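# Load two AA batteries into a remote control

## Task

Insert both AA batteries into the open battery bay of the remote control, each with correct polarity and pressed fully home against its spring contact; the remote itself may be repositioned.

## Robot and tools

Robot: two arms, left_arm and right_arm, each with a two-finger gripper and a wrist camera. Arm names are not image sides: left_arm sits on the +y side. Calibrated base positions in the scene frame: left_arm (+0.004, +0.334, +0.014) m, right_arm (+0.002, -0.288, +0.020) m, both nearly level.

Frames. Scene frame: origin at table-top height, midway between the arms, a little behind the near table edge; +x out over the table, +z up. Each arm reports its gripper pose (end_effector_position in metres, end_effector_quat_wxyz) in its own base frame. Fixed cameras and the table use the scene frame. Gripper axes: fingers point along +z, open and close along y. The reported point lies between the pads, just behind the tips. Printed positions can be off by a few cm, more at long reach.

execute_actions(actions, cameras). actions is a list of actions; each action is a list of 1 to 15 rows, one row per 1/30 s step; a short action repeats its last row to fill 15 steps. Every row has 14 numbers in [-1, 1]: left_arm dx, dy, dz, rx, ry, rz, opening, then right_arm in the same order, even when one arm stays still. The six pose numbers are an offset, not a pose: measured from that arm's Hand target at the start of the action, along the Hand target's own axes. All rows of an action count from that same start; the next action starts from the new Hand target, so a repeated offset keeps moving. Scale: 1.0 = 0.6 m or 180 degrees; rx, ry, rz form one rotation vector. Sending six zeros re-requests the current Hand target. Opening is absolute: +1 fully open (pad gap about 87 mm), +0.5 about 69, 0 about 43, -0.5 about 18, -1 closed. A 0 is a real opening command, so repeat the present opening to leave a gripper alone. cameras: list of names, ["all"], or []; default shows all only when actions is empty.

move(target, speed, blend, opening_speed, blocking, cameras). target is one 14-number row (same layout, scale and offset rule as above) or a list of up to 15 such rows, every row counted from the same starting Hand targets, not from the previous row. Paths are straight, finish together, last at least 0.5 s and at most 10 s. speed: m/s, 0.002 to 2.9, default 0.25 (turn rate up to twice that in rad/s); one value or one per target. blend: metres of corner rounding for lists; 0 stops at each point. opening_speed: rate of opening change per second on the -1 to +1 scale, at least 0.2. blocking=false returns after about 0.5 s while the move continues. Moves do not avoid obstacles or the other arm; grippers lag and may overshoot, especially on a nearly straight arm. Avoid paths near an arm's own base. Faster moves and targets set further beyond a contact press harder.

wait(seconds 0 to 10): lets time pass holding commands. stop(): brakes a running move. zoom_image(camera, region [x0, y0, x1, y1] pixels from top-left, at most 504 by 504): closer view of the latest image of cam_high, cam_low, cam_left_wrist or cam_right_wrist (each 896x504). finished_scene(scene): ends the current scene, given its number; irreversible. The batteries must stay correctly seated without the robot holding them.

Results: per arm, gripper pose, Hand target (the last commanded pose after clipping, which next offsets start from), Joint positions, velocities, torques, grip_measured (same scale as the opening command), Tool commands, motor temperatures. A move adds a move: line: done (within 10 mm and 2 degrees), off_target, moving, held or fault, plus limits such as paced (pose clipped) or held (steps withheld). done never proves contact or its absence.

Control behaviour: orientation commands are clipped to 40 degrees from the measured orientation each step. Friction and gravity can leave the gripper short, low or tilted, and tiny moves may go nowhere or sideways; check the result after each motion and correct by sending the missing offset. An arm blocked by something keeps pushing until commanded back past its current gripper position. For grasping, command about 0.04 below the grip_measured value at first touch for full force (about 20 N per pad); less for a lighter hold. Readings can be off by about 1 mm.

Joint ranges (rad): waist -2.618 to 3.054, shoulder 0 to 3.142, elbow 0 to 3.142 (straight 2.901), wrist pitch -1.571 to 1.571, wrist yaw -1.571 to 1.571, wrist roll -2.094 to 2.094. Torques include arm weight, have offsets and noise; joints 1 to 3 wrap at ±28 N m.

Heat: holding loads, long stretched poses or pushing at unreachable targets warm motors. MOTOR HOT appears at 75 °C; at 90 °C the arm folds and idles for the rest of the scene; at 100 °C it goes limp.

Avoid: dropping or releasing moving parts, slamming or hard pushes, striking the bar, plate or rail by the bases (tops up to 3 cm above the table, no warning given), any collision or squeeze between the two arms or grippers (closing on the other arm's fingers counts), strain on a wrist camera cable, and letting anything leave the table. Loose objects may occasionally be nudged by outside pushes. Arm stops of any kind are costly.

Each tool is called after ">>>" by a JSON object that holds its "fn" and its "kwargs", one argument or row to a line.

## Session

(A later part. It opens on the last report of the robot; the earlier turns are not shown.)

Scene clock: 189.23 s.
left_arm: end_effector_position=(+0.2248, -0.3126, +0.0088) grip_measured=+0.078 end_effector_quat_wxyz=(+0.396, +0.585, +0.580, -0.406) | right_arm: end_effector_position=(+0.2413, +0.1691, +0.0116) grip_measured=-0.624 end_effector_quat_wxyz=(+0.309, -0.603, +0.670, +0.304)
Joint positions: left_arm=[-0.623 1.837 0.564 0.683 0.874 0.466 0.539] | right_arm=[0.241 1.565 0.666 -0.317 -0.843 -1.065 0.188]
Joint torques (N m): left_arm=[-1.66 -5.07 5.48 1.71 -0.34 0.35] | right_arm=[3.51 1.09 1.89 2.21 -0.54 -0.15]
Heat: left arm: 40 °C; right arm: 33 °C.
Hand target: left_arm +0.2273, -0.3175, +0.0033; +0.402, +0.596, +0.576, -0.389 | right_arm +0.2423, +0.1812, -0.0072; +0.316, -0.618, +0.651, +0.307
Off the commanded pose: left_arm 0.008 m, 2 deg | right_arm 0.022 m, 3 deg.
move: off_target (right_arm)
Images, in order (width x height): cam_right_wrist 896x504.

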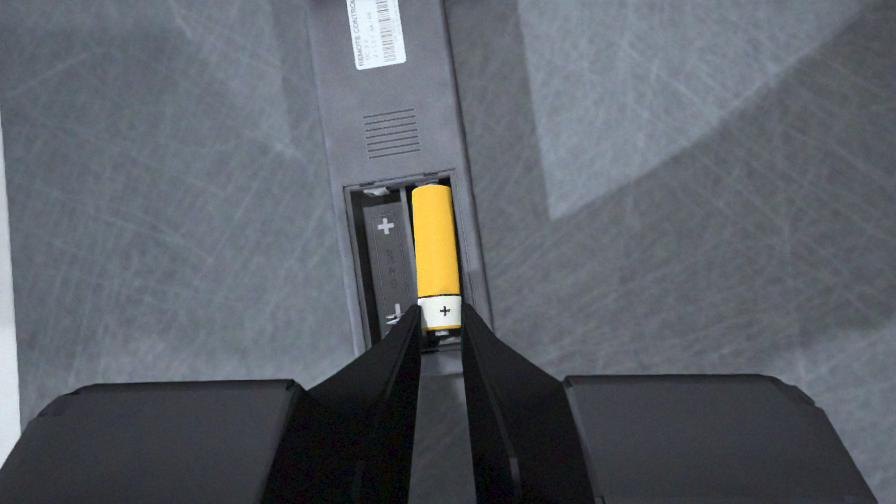

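>>> {"fn": "move", "kwargs": {
  "target": [
    [0.003,0,-0.008,0,0,0,-0.1,-0.008,0,-0.024,0,0,0,-0.8],
    [0.003,0,-0.008,0,0,0,-0.1,-0.008,0,-0.024,0,0,0,-0.5],
    [0.003,0,-0.008,0,0,0,-0.1,-0.085,0,-0.085,0,0,0,-0.5]
  ],
  "speed": [0.03,0.03,0.06],
  "opening_speed": 0.3,
  "cameras": ["cam_right_wrist"]
}}

>>> {"fn": "zoom_image", "kwargs": {
  "camera": "cam_right_wrist",
  "region": [360, 120, 520, 280]
}}

Scene clock: 200.20 s.
left_arm: end_effector_position=(+0.2260, -0.3136, +0.0098) grip_measured=+0.078 end_effector_quat_wxyz=(+0.402, +0.590, +0.573, -0.401) | right_arm: end_effector_position=(+0.2365, +0.1701, +0.0529) grip_measured=-0.500 end_effector_quat_wxyz=(-0.301, +0.608, -0.662, -0.317)
Joint positions: left_arm=[-0.626 1.837 0.564 0.69 0.872 0.483 0.539] | right_arm=[0.238 1.48 0.779 -0.561 -0.866 -1.104 0.25]
Joint torques (N m): left_arm=[-0.16 -5.83 4.6 1.57 -0.2 0.31] | right_arm=[0.7 -6.38 6.28 0.82 -0.41 -0.14]
Heat: left arm: 39 °C; right arm: 32 °C.
Hand target: left_arm +0.2273, -0.3125, +0.0035; +0.402, +0.596, +0.576, -0.389 | right_arm +0.2425, +0.1722, +0.0643; -0.316, +0.618, -0.651, -0.307
Off the commanded pose: left_arm 0.007 m, 2 deg | right_arm 0.013 m, 3 deg.
move: off_target (right_arm)
Images, in order (width x height): cam_right_wrist 896x504.

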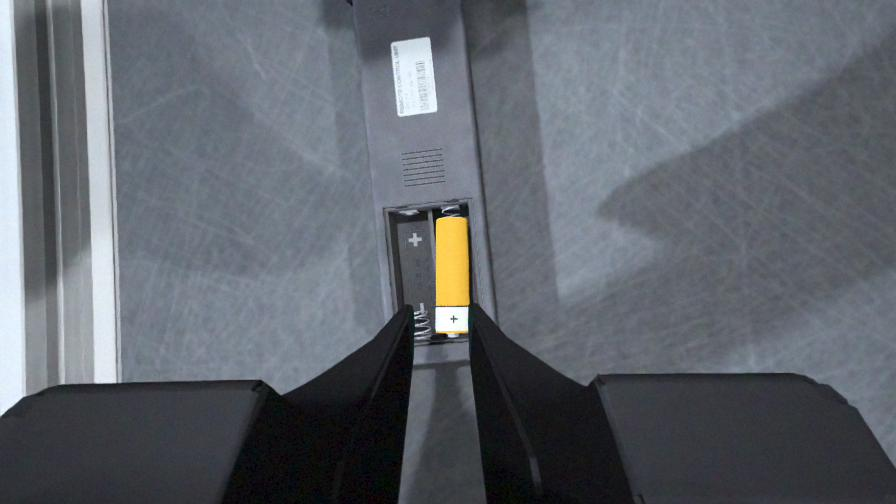

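Scaled by 3.150 from the camera's 896x504 image, which has a finer 1280x720 frame.

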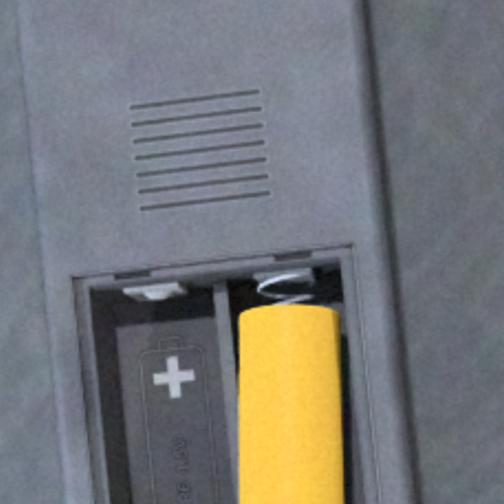

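>>> {"fn": "move", "kwargs": {
  "target": [
    [0,0,0,0,0,0,-0.1,0,0,0,0,0,0,-1],
    [0,0,0,0,0,0,-0.1,0.06,0.001,0.065,0,0.065,0,-1],
    [0,0,0,0,0,0,-0.1,0.0705,0.001,0.073,0,0.065,0,-1]
  ],
  "speed": [0.1,0.05,0.03],
  "opening_speed": 0.6,
  "cameras": ["cam_right_wrist"]
}}

>>> {"fn": "zoom_image", "kwargs": {
  "camera": "cam_right_wrist",
  "region": [320, 180, 600, 460]
}}

Scene clock: 220.47 s.
left_arm: end_effector_position=(+0.2257, -0.3139, +0.0098) grip_measured=+0.078 end_effector_quat_wxyz=(+0.401, +0.589, +0.574, -0.402) | right_arm: end_effector_position=(+0.2478, +0.1832, +0.0180) grip_measured=-1.000 end_effector_quat_wxyz=(-0.266, +0.648, -0.672, -0.240)
Joint positions: left_arm=[-0.626 1.837 0.564 0.691 0.872 0.478 0.539] | right_arm=[0.384 1.561 0.769 -0.403 -0.645 -1.024 0]
Joint torques (N m): left_arm=[-0.1 -5.83 4.66 1.57 -0.17 0.32] | right_arm=[0.83 -2.03 3.19 1.2 -0.22 0.06]
Heat: left arm: 39 °C; right arm: 33 °C.
Hand target: left_arm +0.2274, -0.3124, +0.0034; +0.402, +0.596, +0.576, -0.389 | right_arm +0.2417, +0.1809, +0.0040; -0.248, +0.646, -0.680, -0.242
Off the commanded pose: left_arm 0.007 m, 2 deg | right_arm 0.015 m, 2 deg.
move: off_target (right_arm)
Images, in order (width x height): cam_right_wrist 896x504.

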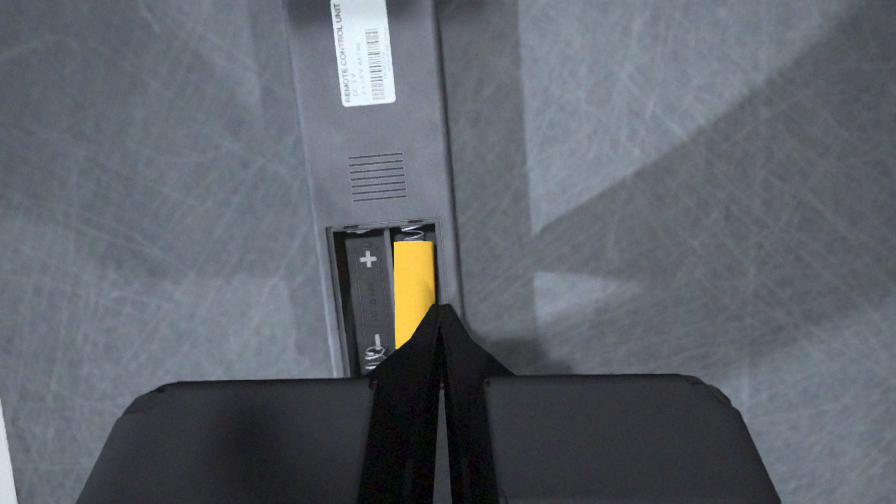

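Scaled by 1.800 from the camera's 896x504 image, which has a finer 1280x720 frame.

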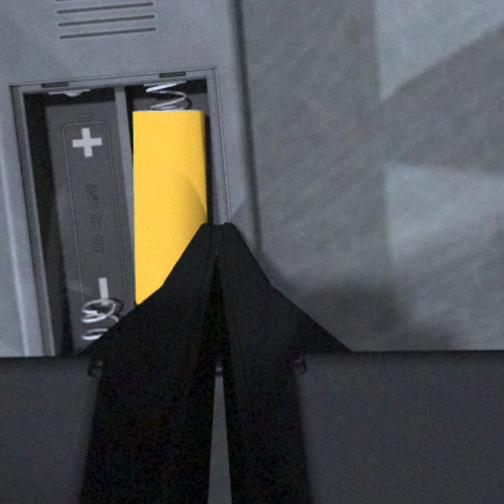

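>>> {"fn": "move", "kwargs": {
  "target": [
    [0,0,0,0,0,0,-0.1,-0.021,0,-0.026,0,0,0,-1],
    [0,0,0,0,0,0,-0.1,-0.021,0.0065,-0.026,0,0,0,-1],
    [0,0,0,0,0,0,-0.1,0,0.0065,0,0,0,0,-1]
  ],
  "speed": 0.05,
  "cameras": ["cam_right_wrist"]
}}

>>> {"fn": "zoom_image", "kwargs": {
  "camera": "cam_right_wrist",
  "region": [320, 180, 600, 460]
}}

Scene clock: 230.77 s.
left_arm: end_effector_position=(+0.2235, -0.3143, +0.0093) grip_measured=+0.078 end_effector_quat_wxyz=(+0.397, +0.587, +0.578, -0.406) | right_arm: end_effector_position=(+0.2464, +0.1830, +0.0167) grip_measured=-1.000 end_effector_quat_wxyz=(-0.264, +0.646, -0.674, -0.241)
Joint positions: left_arm=[-0.63 1.837 0.564 0.687 0.873 0.466 0.539] | right_arm=[0.386 1.561 0.763 -0.399 -0.643 -1.017 0]
Joint torques (N m): left_arm=[0.23 -5.86 4.63 1.6 -0.19 0.46] | right_arm=[1.28 -3.15 2.45 1.22 -0.21 0.05]
Heat: left arm: 38 °C; right arm: 33 °C.
Hand target: left_arm +0.2274, -0.3124, +0.0034; +0.402, +0.596, +0.576, -0.389 | right_arm +0.2378, +0.1810, +0.0040; -0.248, +0.646, -0.680, -0.242
Off the commanded pose: left_arm 0.007 m, 2 deg | right_arm 0.015 m, 2 deg.
move: off_target (right_arm)
Images, in order (width x height): cam_right_wrist 896x504.

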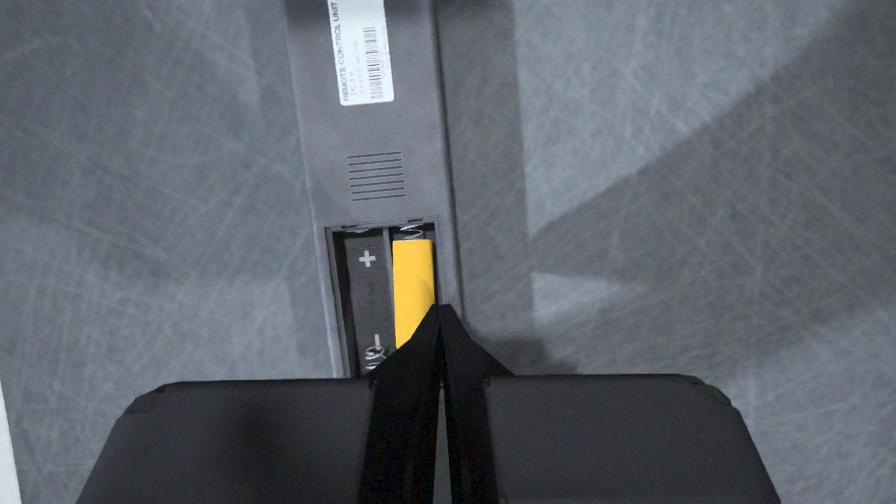

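Scaled by 1.800 from the camera's 896x504 image, which has a finer 1280x720 frame.

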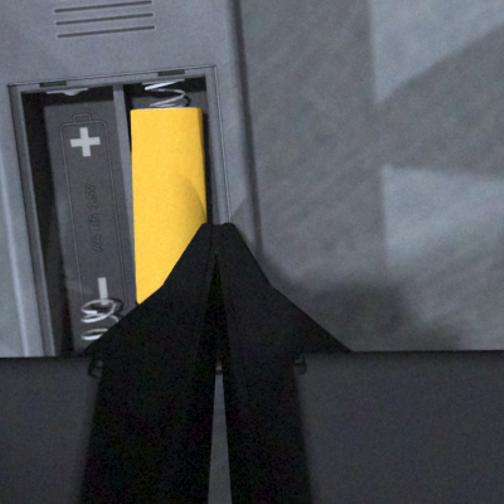

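>>> {"fn": "move", "kwargs": {
  "target": [0,0,0,0,0,0,-0.1,-0.055,0.0083,-0.068,0,0,0,-1],
  "speed": 0.08,
  "cameras": ["cam_right_wrist"]
}}

>>> {"fn": "zoom_image", "kwargs": {
  "camera": "cam_right_wrist",
  "region": [320, 180, 600, 460]
}}

Scene clock: 235.83 s.
left_arm: end_effector_position=(+0.2232, -0.3149, +0.0096) grip_measured=+0.078 end_effector_quat_wxyz=(+0.399, +0.591, +0.572, -0.405) | right_arm: end_effector_position=(+0.2284, +0.1768, +0.0449) grip_measured=-1.000 end_effector_quat_wxyz=(-0.234, +0.645, -0.684, -0.249)
Joint positions: left_arm=[-0.632 1.837 0.564 0.688 0.875 0.479 0.539] | right_arm=[0.394 1.479 0.832 -0.613 -0.635 -1.015 0]
Joint torques (N m): left_arm=[0.39 -5.85 4.6 1.58 -0.22 0.34] | right_arm=[0.77 -6.45 6.38 0.84 -0.31 0.09]
Heat: left arm: 38 °C; right arm: 33 °C.
Hand target: left_arm +0.2273, -0.3125, +0.0034; +0.402, +0.596, +0.576, -0.389 | right_arm +0.2333, +0.1798, +0.0566; -0.248, +0.646, -0.680, -0.242
Off the commanded pose: left_arm 0.008 m, 2 deg | right_arm 0.013 m, 2 deg.
move: off_target (right_arm)
Images, in order (width x height): cam_right_wrist 896x504.

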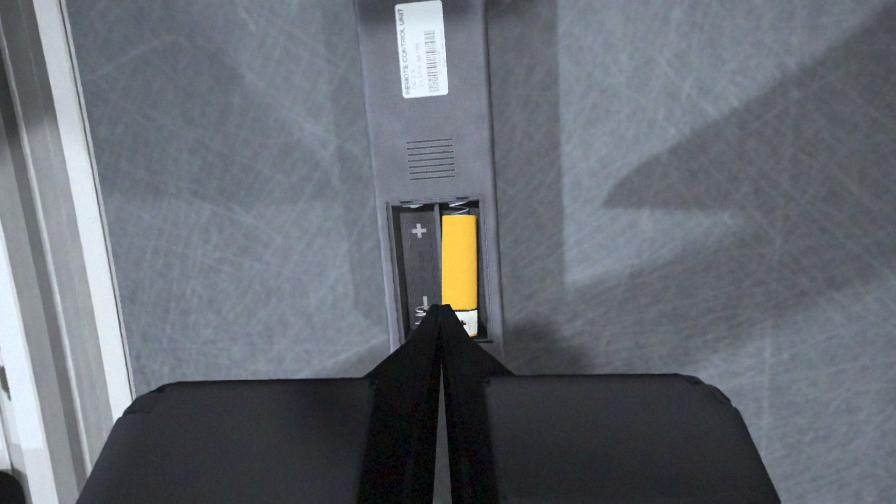

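Scaled by 1.800 from the camera's 896x504 image, which has a finer 1280x720 frame.

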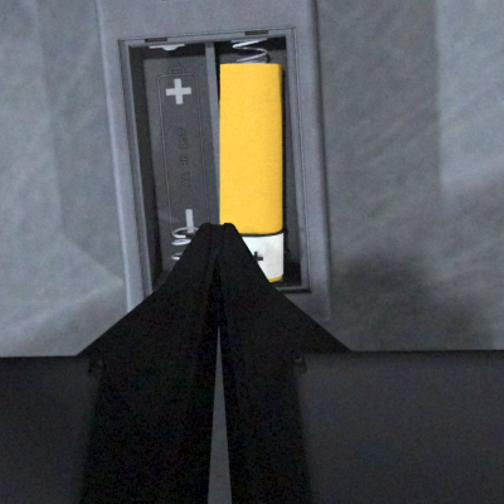

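>>> {"fn": "move", "kwargs": {
  "target": [0,0,0,0,0,0,-0.1,0.05,-0.003,0.0725,0,0,0,-1],
  "speed": 0.05,
  "cameras": ["cam_right_wrist"]
}}

>>> {"fn": "zoom_image", "kwargs": {
  "camera": "cam_right_wrist",
  "region": [320, 180, 600, 460]
}}

Scene clock: 246.23 s.
left_arm: end_effector_position=(+0.2232, -0.3149, +0.0096) grip_measured=+0.078 end_effector_quat_wxyz=(+0.399, +0.591, +0.573, -0.405) | right_arm: end_effector_position=(+0.2423, +0.1918, +0.0174) grip_measured=-1.000 end_effector_quat_wxyz=(-0.272, +0.648, -0.667, -0.247)
Joint positions: left_arm=[-0.632 1.837 0.564 0.688 0.875 0.479 0.539] | right_arm=[0.411 1.55 0.743 -0.358 -0.653 -0.991 0]
Joint torques (N m): left_arm=[0.39 -5.83 4.57 1.58 -0.22 0.35] | right_arm=[0.77 -2.76 3.36 1 -0.01 0.04]
Heat: left arm: 38 °C; right arm: 33 °C.
Hand target: left_arm +0.2273, -0.3125, +0.0034; +0.402, +0.596, +0.576, -0.389 | right_arm +0.2348, +0.1853, +0.0040; -0.248, +0.646, -0.680, -0.242
Off the commanded pose: left_arm 0.008 m, 2 deg | right_arm 0.017 m, 3 deg.
move: off_target (right_arm)
Images, in order (width x height): cam_right_wrist 896x504.

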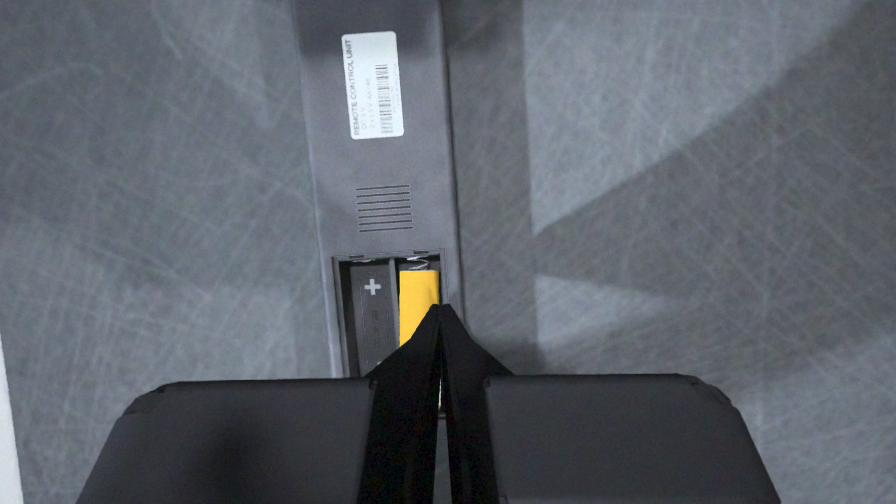

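Scaled by 1.800 from the camera's 896x504 image, which has a finer 1280x720 frame.

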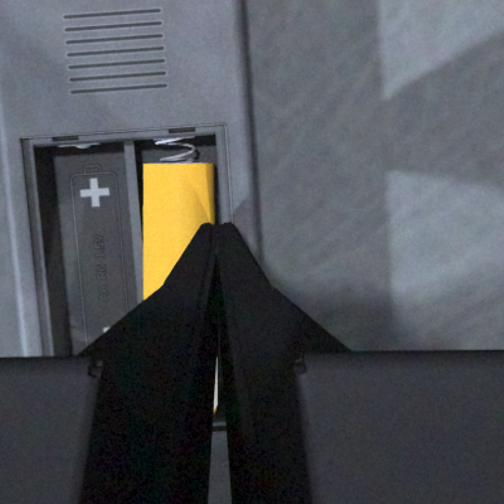

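>>> {"fn": "move", "kwargs": {
  "target": [
    [0,0,0,0,0,0,-0.1,-0.05,0,-0.065,0,0,0,-1],
    [0,0,0,0,0,0,-0.1,-0.05,0,-0.065,0,0,0,-0.72]
  ],
  "speed": 0.08,
  "cameras": ["cam_right_wrist"]
}}

>>> {"fn": "zoom_image", "kwargs": {
  "camera": "cam_right_wrist",
  "region": [320, 180, 600, 460]
}}

Scene clock: 258.53 s.
left_arm: end_effector_position=(+0.2232, -0.3150, +0.0097) grip_measured=+0.078 end_effector_quat_wxyz=(+0.399, +0.592, +0.571, -0.405) | right_arm: end_effector_position=(+0.2277, +0.1818, +0.0414) grip_measured=-0.720 end_effector_quat_wxyz=(-0.231, +0.643, -0.686, -0.252)
Joint positions: left_arm=[-0.632 1.837 0.564 0.688 0.876 0.482 0.539] | right_arm=[0.411 1.495 0.831 -0.592 -0.633 -0.991 0.14]
Joint torques (N m): left_arm=[0.35 -5.83 4.64 1.57 -0.23 0.32] | right_arm=[-0.17 -6.6 6.34 0.87 -0.29 -0.08]
Heat: left arm: 38 °C; right arm: 32 °C.
Hand target: left_arm +0.2273, -0.3125, +0.0034; +0.402, +0.596, +0.576, -0.389 | right_arm +0.2352, +0.1827, +0.0531; -0.248, +0.646, -0.680, -0.242
Off the commanded pose: left_arm 0.008 m, 2 deg | right_arm 0.014 m, 2 deg.
move: off_target (right_arm); target 2's new opening was sent with right_arm's hand 0.014 m and 2 deg from that target
Images, in order (width x height): cam_right_wrist 896x504.

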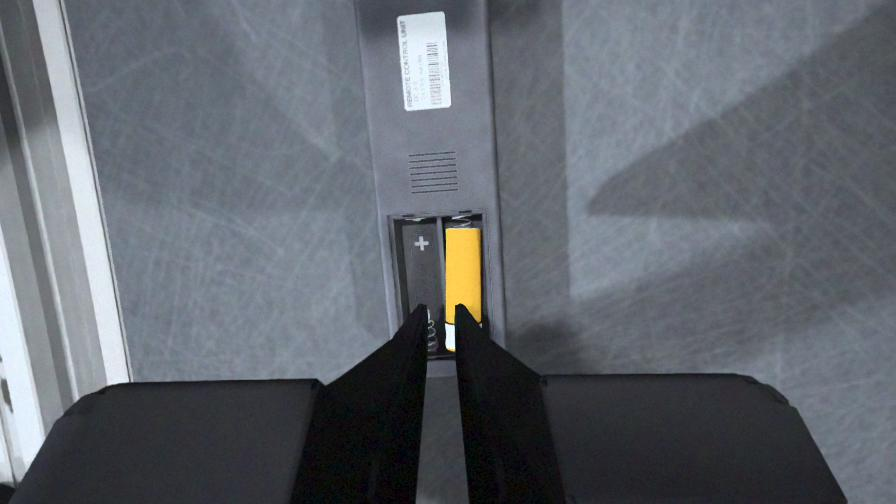

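Scaled by 1.800 from the camera's 896x504 image, which has a finer 1280x720 frame.

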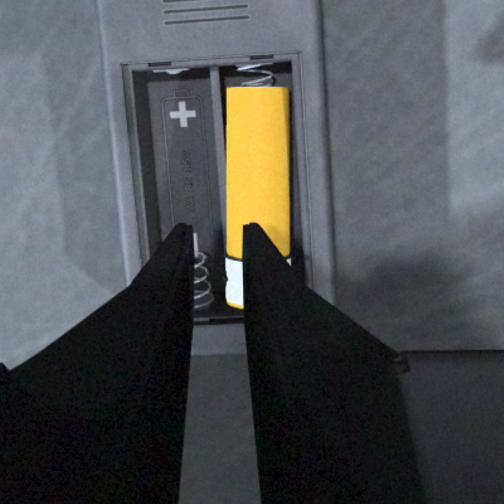

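>>> {"fn": "move", "kwargs": {
  "target": [
    [0,0,0,0,0,0,-0.1,0.015,0.0062,0.015,0,0,0,-0.72],
    [0,0,0,0,0,0,-0.1,0.047,0.0062,0.0545,0,0,0,-0.72]
  ],
  "speed": 0.05,
  "cameras": ["cam_right_wrist"]
}}

>>> {"fn": "zoom_image", "kwargs": {
  "camera": "cam_right_wrist",
  "region": [320, 180, 600, 460]
}}

Scene clock: 269.57 s.
left_arm: end_effector_position=(+0.2231, -0.3150, +0.0097) grip_measured=+0.078 end_effector_quat_wxyz=(+0.399, +0.592, +0.571, -0.405) | right_arm: end_effector_position=(+0.2344, +0.1854, +0.0180) grip_measured=-0.720 end_effector_quat_wxyz=(-0.259, +0.647, -0.675, -0.243)
Joint positions: left_arm=[-0.632 1.837 0.564 0.688 0.876 0.482 0.539] | right_arm=[0.411 1.525 0.735 -0.402 -0.637 -0.991 0.14]
Joint torques (N m): left_arm=[0.34 -5.81 4.56 1.57 -0.23 0.32] | right_arm=[0.46 -2.99 3.78 1.12 -0.22 0]
Heat: left arm: 38 °C; right arm: 34 °C.
Hand target: left_arm +0.2273, -0.3125, +0.0034; +0.402, +0.596, +0.576, -0.389 | right_arm +0.2311, +0.1827, +0.0100; -0.248, +0.646, -0.680, -0.242
Off the commanded pose: left_arm 0.008 m, 2 deg | right_arm 0.009 m, 1 deg.
move: done
Images, in order (width x height): cam_right_wrist 896x504.

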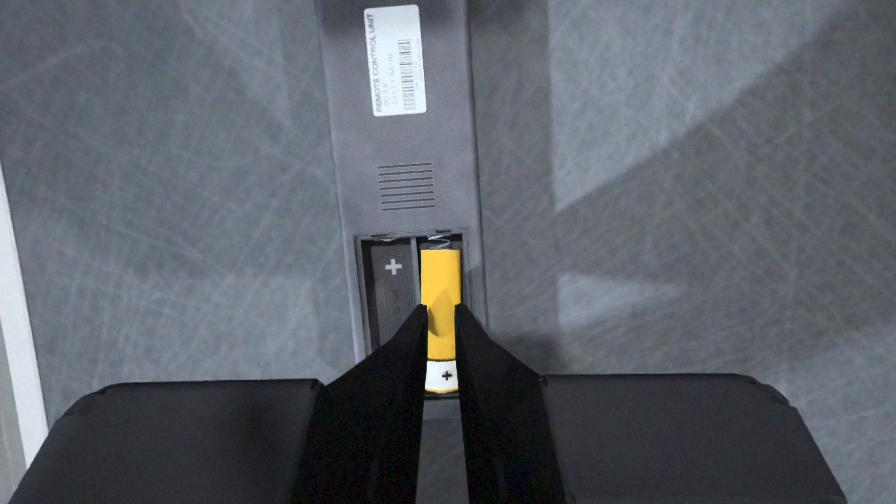

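Scaled by 1.800 from the camera's 896x504 image, which has a finer 1280x720 frame.

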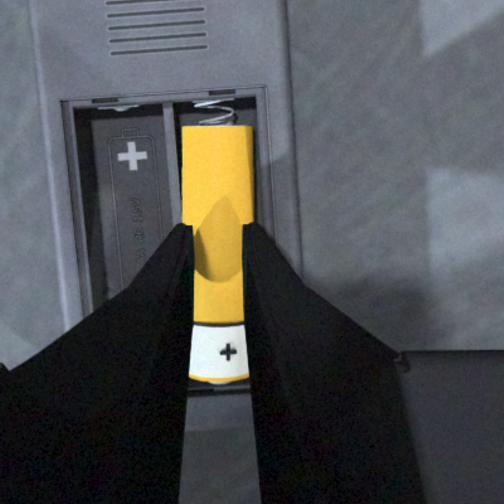

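>>> {"fn": "move", "kwargs": {
  "target": [0,0,0,0,0,0,-0.1,0.0145,0.006,0.009,0,0,0,-0.72],
  "speed": 0.03,
  "cameras": ["cam_right_wrist"]
}}

>>> {"fn": "zoom_image", "kwargs": {
  "camera": "cam_right_wrist",
  "region": [320, 180, 600, 460]
}}

Scene clock: 279.53 s.
left_arm: end_effector_position=(+0.2224, -0.3148, +0.0094) grip_measured=+0.078 end_effector_quat_wxyz=(+0.396, +0.588, +0.576, -0.407) | right_arm: end_effector_position=(+0.2354, +0.1864, +0.0161) grip_measured=-0.718 end_effector_quat_wxyz=(-0.269, +0.645, -0.671, -0.247)
Joint positions: left_arm=[-0.632 1.837 0.564 0.686 0.876 0.469 0.539] | right_arm=[0.404 1.525 0.716 -0.366 -0.652 -0.991 0.141]
Joint torques (N m): left_arm=[0.36 -5.87 4.67 1.58 -0.22 0.44] | right_arm=[0.65 -2.48 2.25 1.18 -0.06 -0.08]
Heat: left arm: 38 °C; right arm: 33 °C.
Hand target: left_arm +0.2273, -0.3125, +0.0035; +0.402, +0.596, +0.576, -0.389 | right_arm +0.2272, +0.1797, +0.0002; -0.248, +0.646, -0.680, -0.242
Off the commanded pose: left_arm 0.008 m, 2 deg | right_arm 0.019 m, 3 deg.
move: off_target (right_arm)
Images, in order (width x height): cam_right_wrist 896x504.

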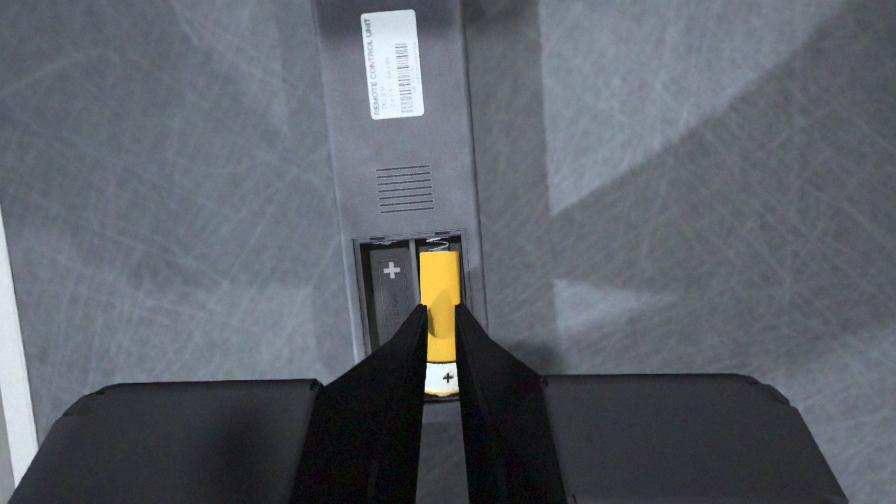

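Scaled by 1.800 from the camera's 896x504 image, which has a finer 1280x720 frame.

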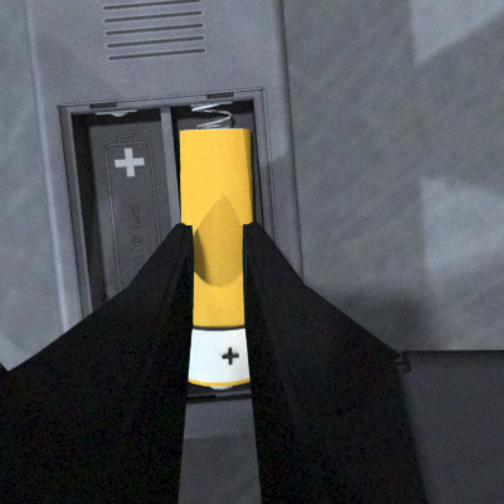

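>>> {"fn": "move", "kwargs": {
  "target": [
    [0,0,0,0,0,0,-0.1,-0.05,0,-0.065,0,0,0,-0.72],
    [0,0,0,0,0,0,-0.1,-0.055,0.025,-0.06,0,0,0,-1]
  ],
  "speed": 0.08,
  "cameras": ["cam_right_wrist"]
}}

>>> {"fn": "zoom_image", "kwargs": {
  "camera": "cam_right_wrist",
  "region": [320, 180, 600, 460]
}}

Scene clock: 289.43 s.
left_arm: end_effector_position=(+0.2225, -0.3151, +0.0096) grip_measured=+0.078 end_effector_quat_wxyz=(+0.398, +0.591, +0.572, -0.406) | right_arm: end_effector_position=(+0.2113, +0.1807, +0.0444) grip_measured=-1.000 end_effector_quat_wxyz=(-0.237, +0.646, -0.682, -0.248)
Joint positions: left_arm=[-0.632 1.837 0.564 0.687 0.877 0.479 0.539] | right_arm=[0.437 1.411 0.767 -0.581 -0.621 -0.967 0]
Joint torques (N m): left_arm=[0.42 -5.83 4.59 1.58 -0.25 0.33] | right_arm=[0.72 -5.91 4.45 1.14 -0.28 0.11]
Heat: left arm: 38 °C; right arm: 32 °C.
Hand target: left_arm +0.2273, -0.3124, +0.0035; +0.402, +0.596, +0.576, -0.389 | right_arm +0.2127, +0.1821, +0.0492; -0.248, +0.646, -0.680, -0.242
Off the commanded pose: left_arm 0.008 m, 2 deg | right_arm 0.005 m, 1 deg.
move: done
Images, in order (width x height): cam_right_wrist 896x504.

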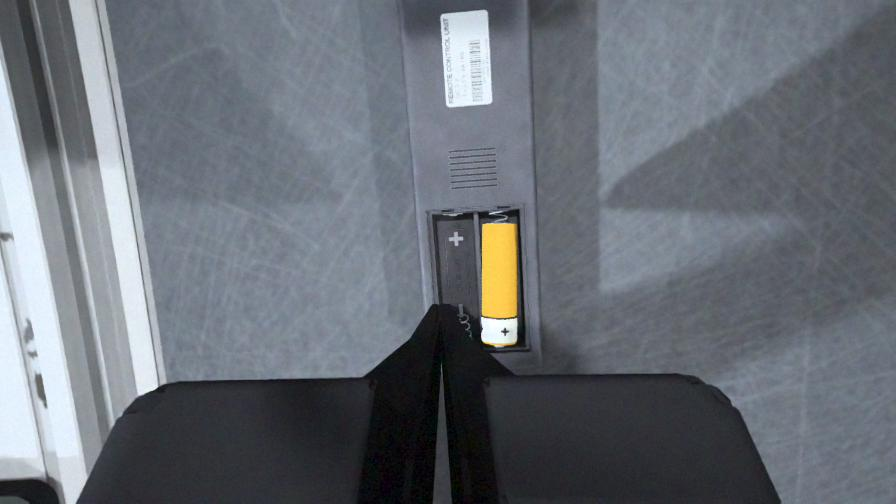

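Scaled by 1.800 from the camera's 896x504 image, which has a finer 1280x720 frame.

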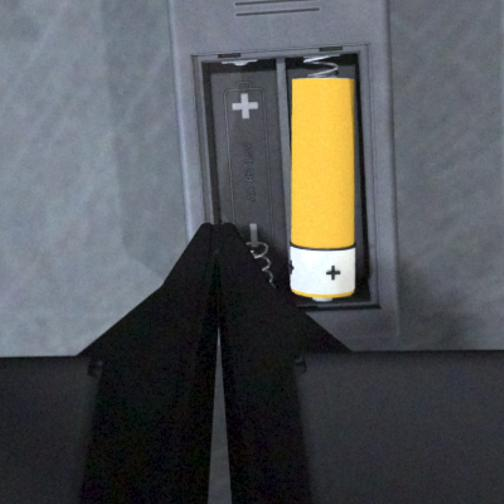

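>>> {"fn": "move", "kwargs": {
  "target": [0,0,0,0,0,0,-0.1,0.0483,-0.006,0.0596,0,0,0,-1],
  "speed": 0.04,
  "cameras": ["cam_right_wrist"]
}}

>>> {"fn": "zoom_image", "kwargs": {
  "camera": "cam_right_wrist",
  "region": [320, 180, 600, 460]
}}

Scene clock: 301.43 s.
left_arm: end_effector_position=(+0.2225, -0.3151, +0.0096) grip_measured=+0.078 end_effector_quat_wxyz=(+0.398, +0.592, +0.572, -0.406) | right_arm: end_effector_position=(+0.2165, +0.1830, +0.0069) grip_measured=-1.000 end_effector_quat_wxyz=(-0.251, +0.648, -0.677, -0.242)
Joint positions: left_arm=[-0.632 1.837 0.564 0.687 0.877 0.48 0.539] | right_arm=[0.437 1.491 0.658 -0.36 -0.62 -0.967 0]
Joint torques (N m): left_arm=[0.44 -5.89 4.59 1.58 -0.26 0.35] | right_arm=[0.54 -3.02 4.11 1.2 -0.3 0.09]
Heat: left arm: 38 °C; right arm: 32 °C.
Hand target: left_arm +0.2273, -0.3124, +0.0035; +0.402, +0.596, +0.576, -0.389 | right_arm +0.2160, +0.1832, +0.0031; -0.248, +0.646, -0.680, -0.242
Off the commanded pose: left_arm 0.008 m, 2 deg | right_arm 0.004 m, 0 deg.
move: done
Images, in order (width x height): cam_right_wrist 896x504.

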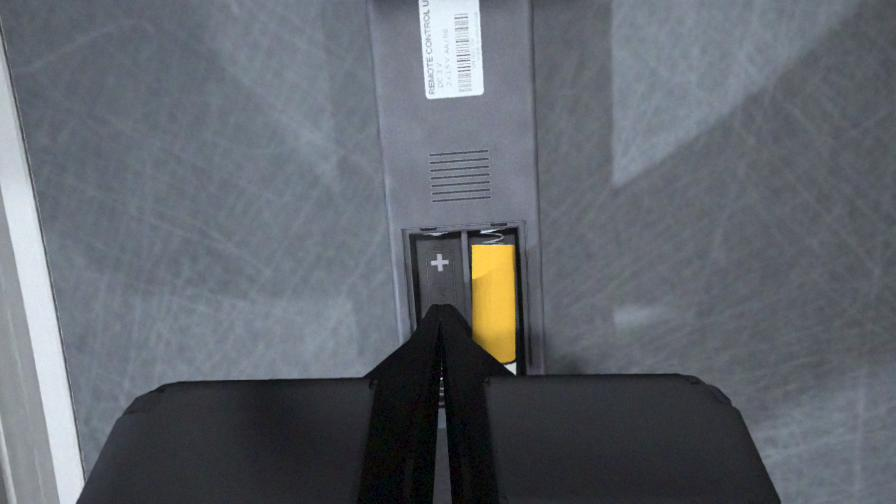

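Scaled by 1.800 from the camera's 896x504 image, which has a finer 1280x720 frame.

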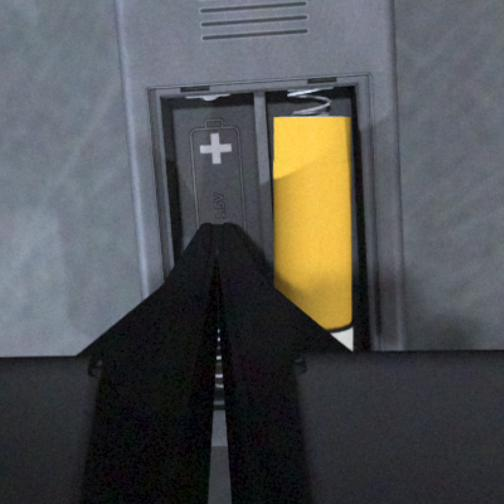

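>>> {"fn": "move", "kwargs": {
  "target": [0,0,0,0,0,0,-0.1,0.0085,0.001,0.0105,0,0,0,-1],
  "speed": 0.03,
  "cameras": ["cam_right_wrist"]
}}

Scene clock: 306.17 s.
left_arm: end_effector_position=(+0.2225, -0.3151, +0.0096) grip_measured=+0.078 end_effector_quat_wxyz=(+0.398, +0.592, +0.572, -0.406) | right_arm: end_effector_position=(+0.2164, +0.1832, +0.0021) grip_measured=-1.000 end_effector_quat_wxyz=(-0.252, +0.646, -0.678, -0.243)
Joint positions: left_arm=[-0.632 1.837 0.564 0.687 0.877 0.48 0.539] | right_arm=[0.437 1.502 0.643 -0.329 -0.62 -0.962 0]
Joint torques (N m): left_arm=[0.46 -5.85 4.59 1.58 -0.23 0.34] | right_arm=[0.75 -2.26 3.63 1.36 -0.29 0.06]
Heat: left arm: 38 °C; right arm: 32 °C.
Hand target: left_arm +0.2273, -0.3124, +0.0035; +0.402, +0.596, +0.576, -0.389 | right_arm +0.2153, +0.1834, -0.0049; -0.248, +0.646, -0.680, -0.242
Off the commanded pose: left_arm 0.008 m, 2 deg | right_arm 0.007 m, 1 deg.
move: done
Images, in order (width x height): cam_right_wrist 896x504.

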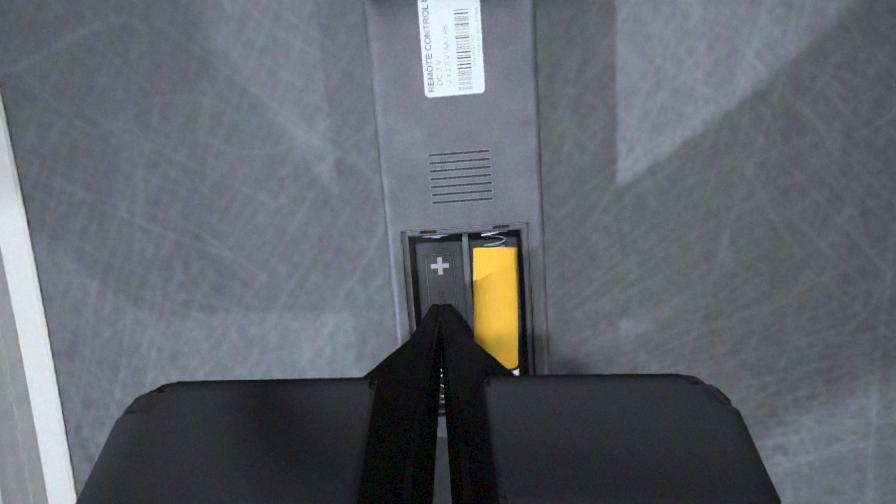

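>>> {"fn": "move", "kwargs": {
  "target": [
    [0,0,0,0,0,0,-0.1,-0.06,0,-0.075,0,0,0,-1],
    [0,0,0,0,0,0,-0.1,-0.06,-0.031,-0.075,0,0,0,-1]
  ],
  "speed": 0.08,
  "cameras": ["cam_right_wrist"]
}}

>>> {"fn": "zoom_image", "kwargs": {
  "camera": "cam_right_wrist",
  "region": [320, 180, 600, 460]
}}

Scene clock: 322.53 s.
left_arm: end_effector_position=(+0.2225, -0.3151, +0.0096) grip_measured=+0.078 end_effector_quat_wxyz=(+0.399, +0.592, +0.571, -0.405) | right_arm: end_effector_position=(+0.2302, +0.1780, +0.0490) grip_measured=-1.000 end_effector_quat_wxyz=(-0.244, +0.644, -0.685, -0.239)
Joint positions: left_arm=[-0.632 1.837 0.564 0.687 0.877 0.482 0.539] | right_arm=[0.404 1.453 0.823 -0.594 -0.618 -0.993 0]
Joint torques (N m): left_arm=[0.44 -5.85 4.56 1.57 -0.25 0.32] | right_arm=[-0.08 -3.12 6.54 0.92 -0.49 -0.14]
Heat: left arm: 38 °C; right arm: 32 °C.
Hand target: left_arm +0.2273, -0.3124, +0.0034; +0.402, +0.596, +0.576, -0.389 | right_arm +0.2343, +0.1807, +0.0525; -0.248, +0.646, -0.680, -0.242
Off the commanded pose: left_arm 0.008 m, 2 deg | right_arm 0.006 m, 1 deg.
move: done
Images, in order (width x height): cam_right_wrist 896x504.

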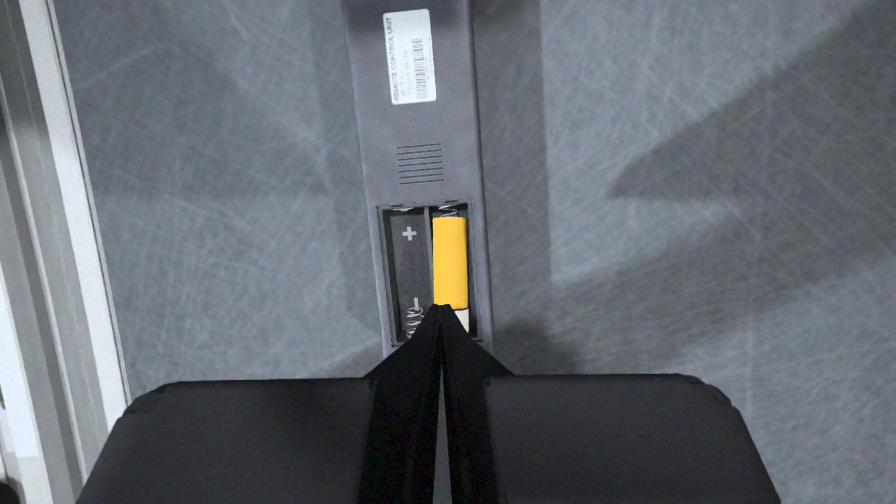

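Scaled by 1.800 from the camera's 896x504 image, which has a finer 1280x720 frame.

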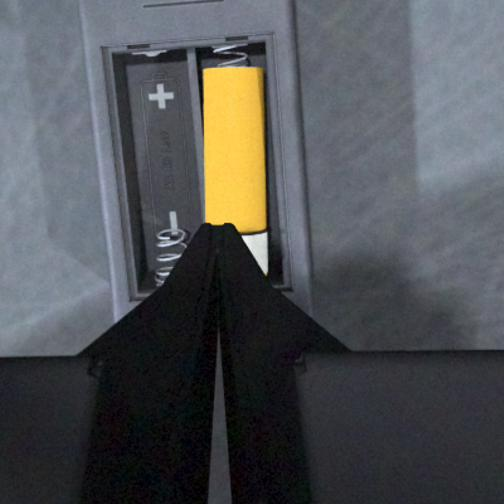

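>>> {"fn": "move", "kwargs": {
  "target": [0,0,0,0,0,0,-0.1,0.0372,0.0013,0.0547,0,0,0,-1],
  "speed": 0.04,
  "cameras": ["cam_right_wrist"]
}}

>>> {"fn": "zoom_image", "kwargs": {
  "camera": "cam_right_wrist",
  "region": [320, 180, 600, 460]
}}

Scene clock: 329.60 s.
left_arm: end_effector_position=(+0.2225, -0.3151, +0.0096) grip_measured=+0.078 end_effector_quat_wxyz=(+0.399, +0.592, +0.571, -0.405) | right_arm: end_effector_position=(+0.2354, +0.1851, +0.0204) grip_measured=-1.000 end_effector_quat_wxyz=(-0.255, +0.647, -0.677, -0.242)
Joint positions: left_arm=[-0.632 1.837 0.564 0.687 0.877 0.482 0.539] | right_arm=[0.412 1.526 0.752 -0.426 -0.63 -0.991 0]
Joint torques (N m): left_arm=[0.43 -5.86 4.67 1.58 -0.24 0.32] | right_arm=[0.77 -2.82 3.85 1.23 -0.28 0.06]
Heat: left arm: 38 °C; right arm: 32 °C.
Hand target: left_arm +0.2273, -0.3124, +0.0034; +0.402, +0.596, +0.576, -0.389 | right_arm +0.2334, +0.1850, +0.0131; -0.248, +0.646, -0.680, -0.242
Off the commanded pose: left_arm 0.008 m, 2 deg | right_arm 0.008 m, 1 deg.
move: done
Images, in order (width x height): cam_right_wrist 896x504.

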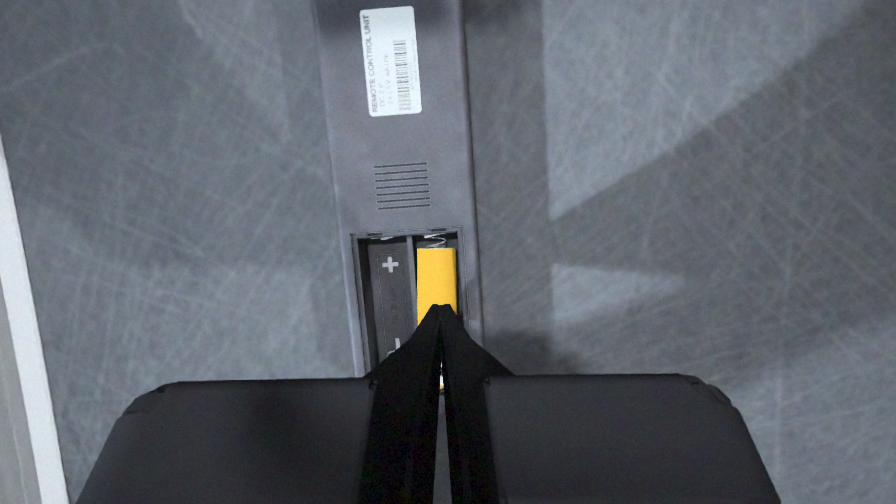

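Scaled by 1.800 from the camera's 896x504 image, which has a finer 1280x720 frame.

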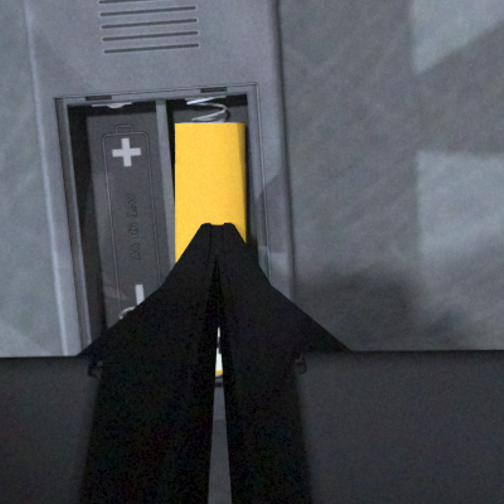

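>>> {"fn": "move", "kwargs": {
  "target": [0,0,0,0,0,0,-0.1,0.021,0.005,0.0165,0,0,0,-1],
  "speed": 0.03,
  "cameras": ["cam_right_wrist"]
}}

>>> {"fn": "zoom_image", "kwargs": {
  "camera": "cam_right_wrist",
  "region": [320, 180, 600, 460]
}}

Scene clock: 335.27 s.
left_arm: end_effector_position=(+0.2221, -0.3151, +0.0095) grip_measured=+0.078 end_effector_quat_wxyz=(+0.396, +0.589, +0.574, -0.408) | right_arm: end_effector_position=(+0.2415, +0.1902, +0.0164) grip_measured=-1.000 end_effector_quat_wxyz=(-0.279, +0.649, -0.666, -0.241)
Joint positions: left_arm=[-0.632 1.837 0.564 0.686 0.877 0.472 0.539] | right_arm=[0.411 1.534 0.719 -0.334 -0.646 -0.991 0]
Joint torques (N m): left_arm=[0.43 -5.87 4.6 1.59 -0.26 0.44] | right_arm=[0.38 -1.69 2.54 1.04 -0.11 -0.01]
Heat: left arm: 38 °C; right arm: 32 °C.
Hand target: left_arm +0.2274, -0.3125, +0.0035; +0.402, +0.596, +0.576, -0.389 | right_arm +0.2301, +0.1821, -0.0026; -0.248, +0.646, -0.680, -0.242
Off the commanded pose: left_arm 0.008 m, 2 deg | right_arm 0.024 m, 4 deg.
move: off_target (right_arm)
Images, in order (width x height): cam_right_wrist 896x504.

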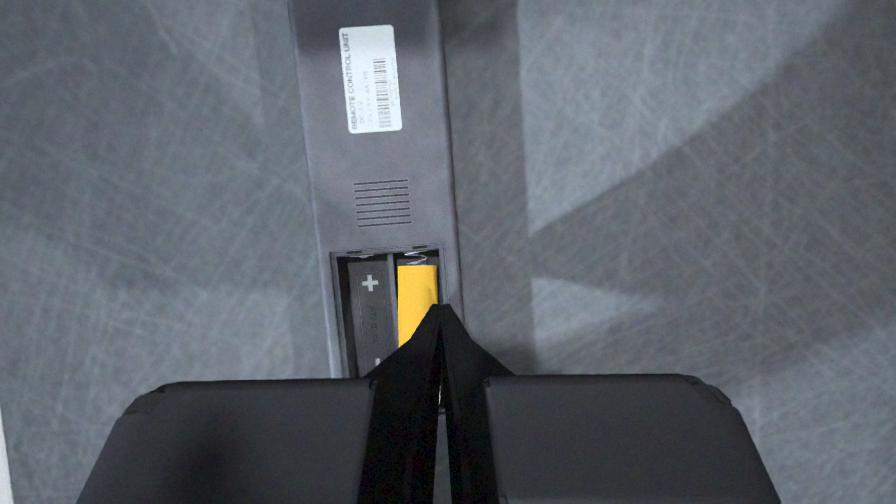

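Scaled by 1.800 from the camera's 896x504 image, which has a finer 1280x720 frame.

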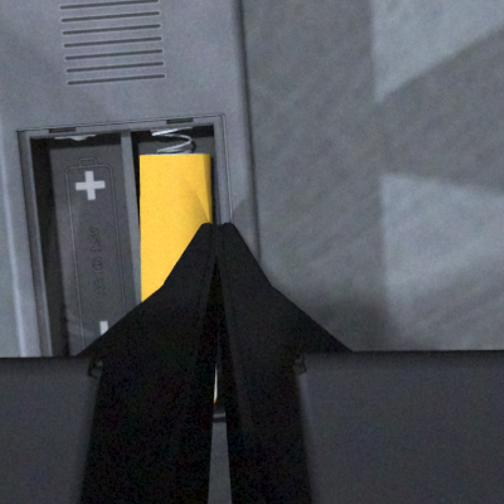

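>>> {"fn": "move", "kwargs": {
  "target": [
    [0,0,0,0,0,0,-0.1,-0.06,0,-0.09,0,0,0,-0.86],
    [0,0,0,0,0,0,-0.1,-0.06,-0.003,-0.09,0,0,0,-0.86]
  ],
  "speed": 0.08,
  "cameras": ["cam_right_wrist"]
}}

>>> {"fn": "zoom_image", "kwargs": {
  "camera": "cam_right_wrist",
  "region": [320, 180, 600, 460]
}}

Scene clock: 343.67 s.
left_arm: end_effector_position=(+0.2217, -0.3153, +0.0096) grip_measured=+0.078 end_effector_quat_wxyz=(+0.397, +0.592, +0.571, -0.407) | right_arm: end_effector_position=(+0.2250, +0.1731, +0.0514) grip_measured=-0.860 end_effector_quat_wxyz=(-0.233, +0.642, -0.687, -0.250)
Joint positions: left_arm=[-0.633 1.837 0.564 0.686 0.88 0.479 0.539] | right_arm=[0.385 1.454 0.839 -0.652 -0.638 -1.017 0.07]
Joint torques (N m): left_arm=[0.54 -5.83 4.59 1.58 -0.28 0.34] | right_arm=[-0.21 -5.64 6.58 0.86 -0.34 -0.12]
Heat: left arm: 38 °C; right arm: 32 °C.
Hand target: left_arm +0.2273, -0.3124, +0.0034; +0.402, +0.596, +0.576, -0.389 | right_arm +0.2322, +0.1742, +0.0618; -0.248, +0.646, -0.680, -0.242
Off the commanded pose: left_arm 0.009 m, 2 deg | right_arm 0.013 m, 2 deg.
move: off_target (right_arm)
Images, in order (width x height): cam_right_wrist 896x504.

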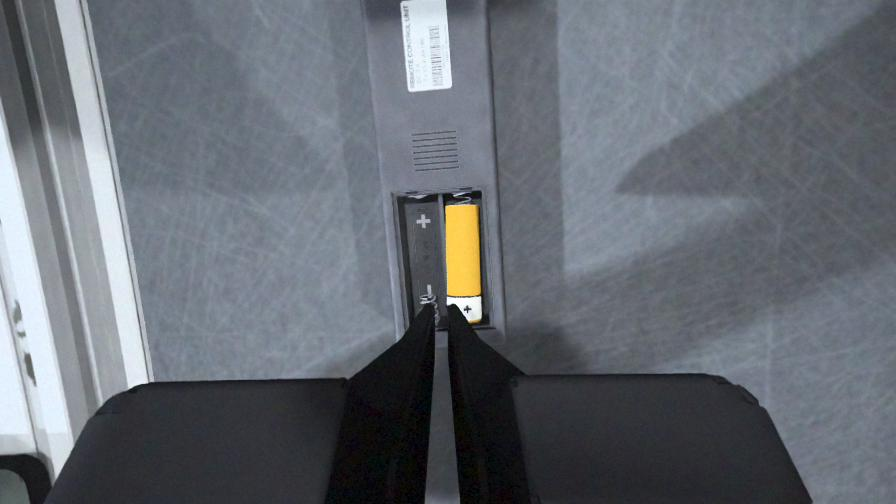

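Scaled by 1.800 from the camera's 896x504 image, which has a finer 1280x720 frame.

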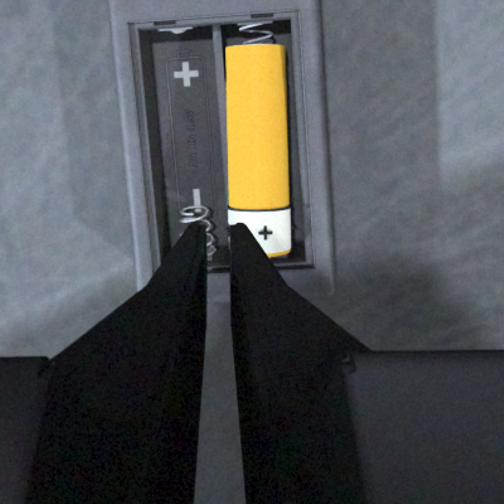

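>>> {"fn": "move", "kwargs": {
  "target": [0,0,0,0,0,0,-0.1,0.046,0.003,0.0737,0,0,0,-0.86],
  "speed": 0.04,
  "cameras": ["cam_right_wrist"]
}}

>>> {"fn": "zoom_image", "kwargs": {
  "camera": "cam_right_wrist",
  "region": [320, 180, 600, 460]
}}

Scene clock: 353.13 s.
left_arm: end_effector_position=(+0.2217, -0.3153, +0.0096) grip_measured=+0.078 end_effector_quat_wxyz=(+0.397, +0.592, +0.571, -0.407) | right_arm: end_effector_position=(+0.2326, +0.1828, +0.0196) grip_measured=-0.860 end_effector_quat_wxyz=(-0.257, +0.647, -0.676, -0.243)
Joint positions: left_arm=[-0.633 1.837 0.564 0.686 0.88 0.479 0.539] | right_arm=[0.406 1.514 0.736 -0.423 -0.636 -0.998 0.07]
Joint torques (N m): left_arm=[0.51 -5.85 4.57 1.58 -0.29 0.34] | right_arm=[0.88 -2.48 3.47 1.29 -0.23 0.06]
Heat: left arm: 38 °C; right arm: 32 °C.
Hand target: left_arm +0.2273, -0.3124, +0.0034; +0.402, +0.596, +0.576, -0.389 | right_arm +0.2302, +0.1821, +0.0102; -0.248, +0.646, -0.680, -0.242
Off the commanded pose: left_arm 0.009 m, 2 deg | right_arm 0.010 m, 1 deg.
move: done
Images, in order (width x height): cam_right_wrist 896x504.

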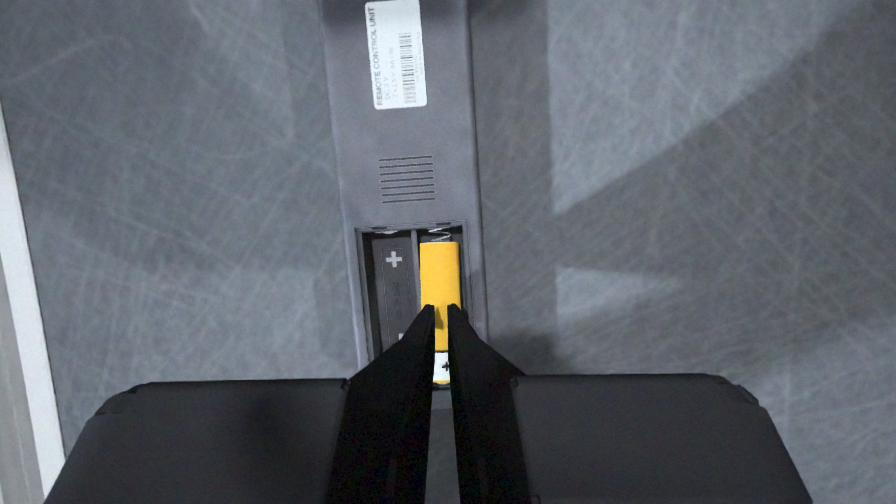

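Scaled by 1.800 from the camera's 896x504 image, which has a finer 1280x720 frame.

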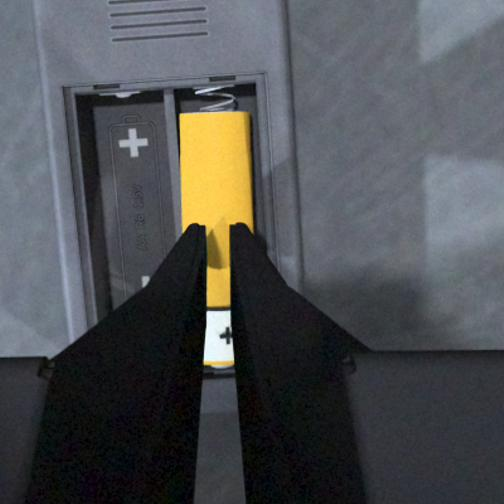

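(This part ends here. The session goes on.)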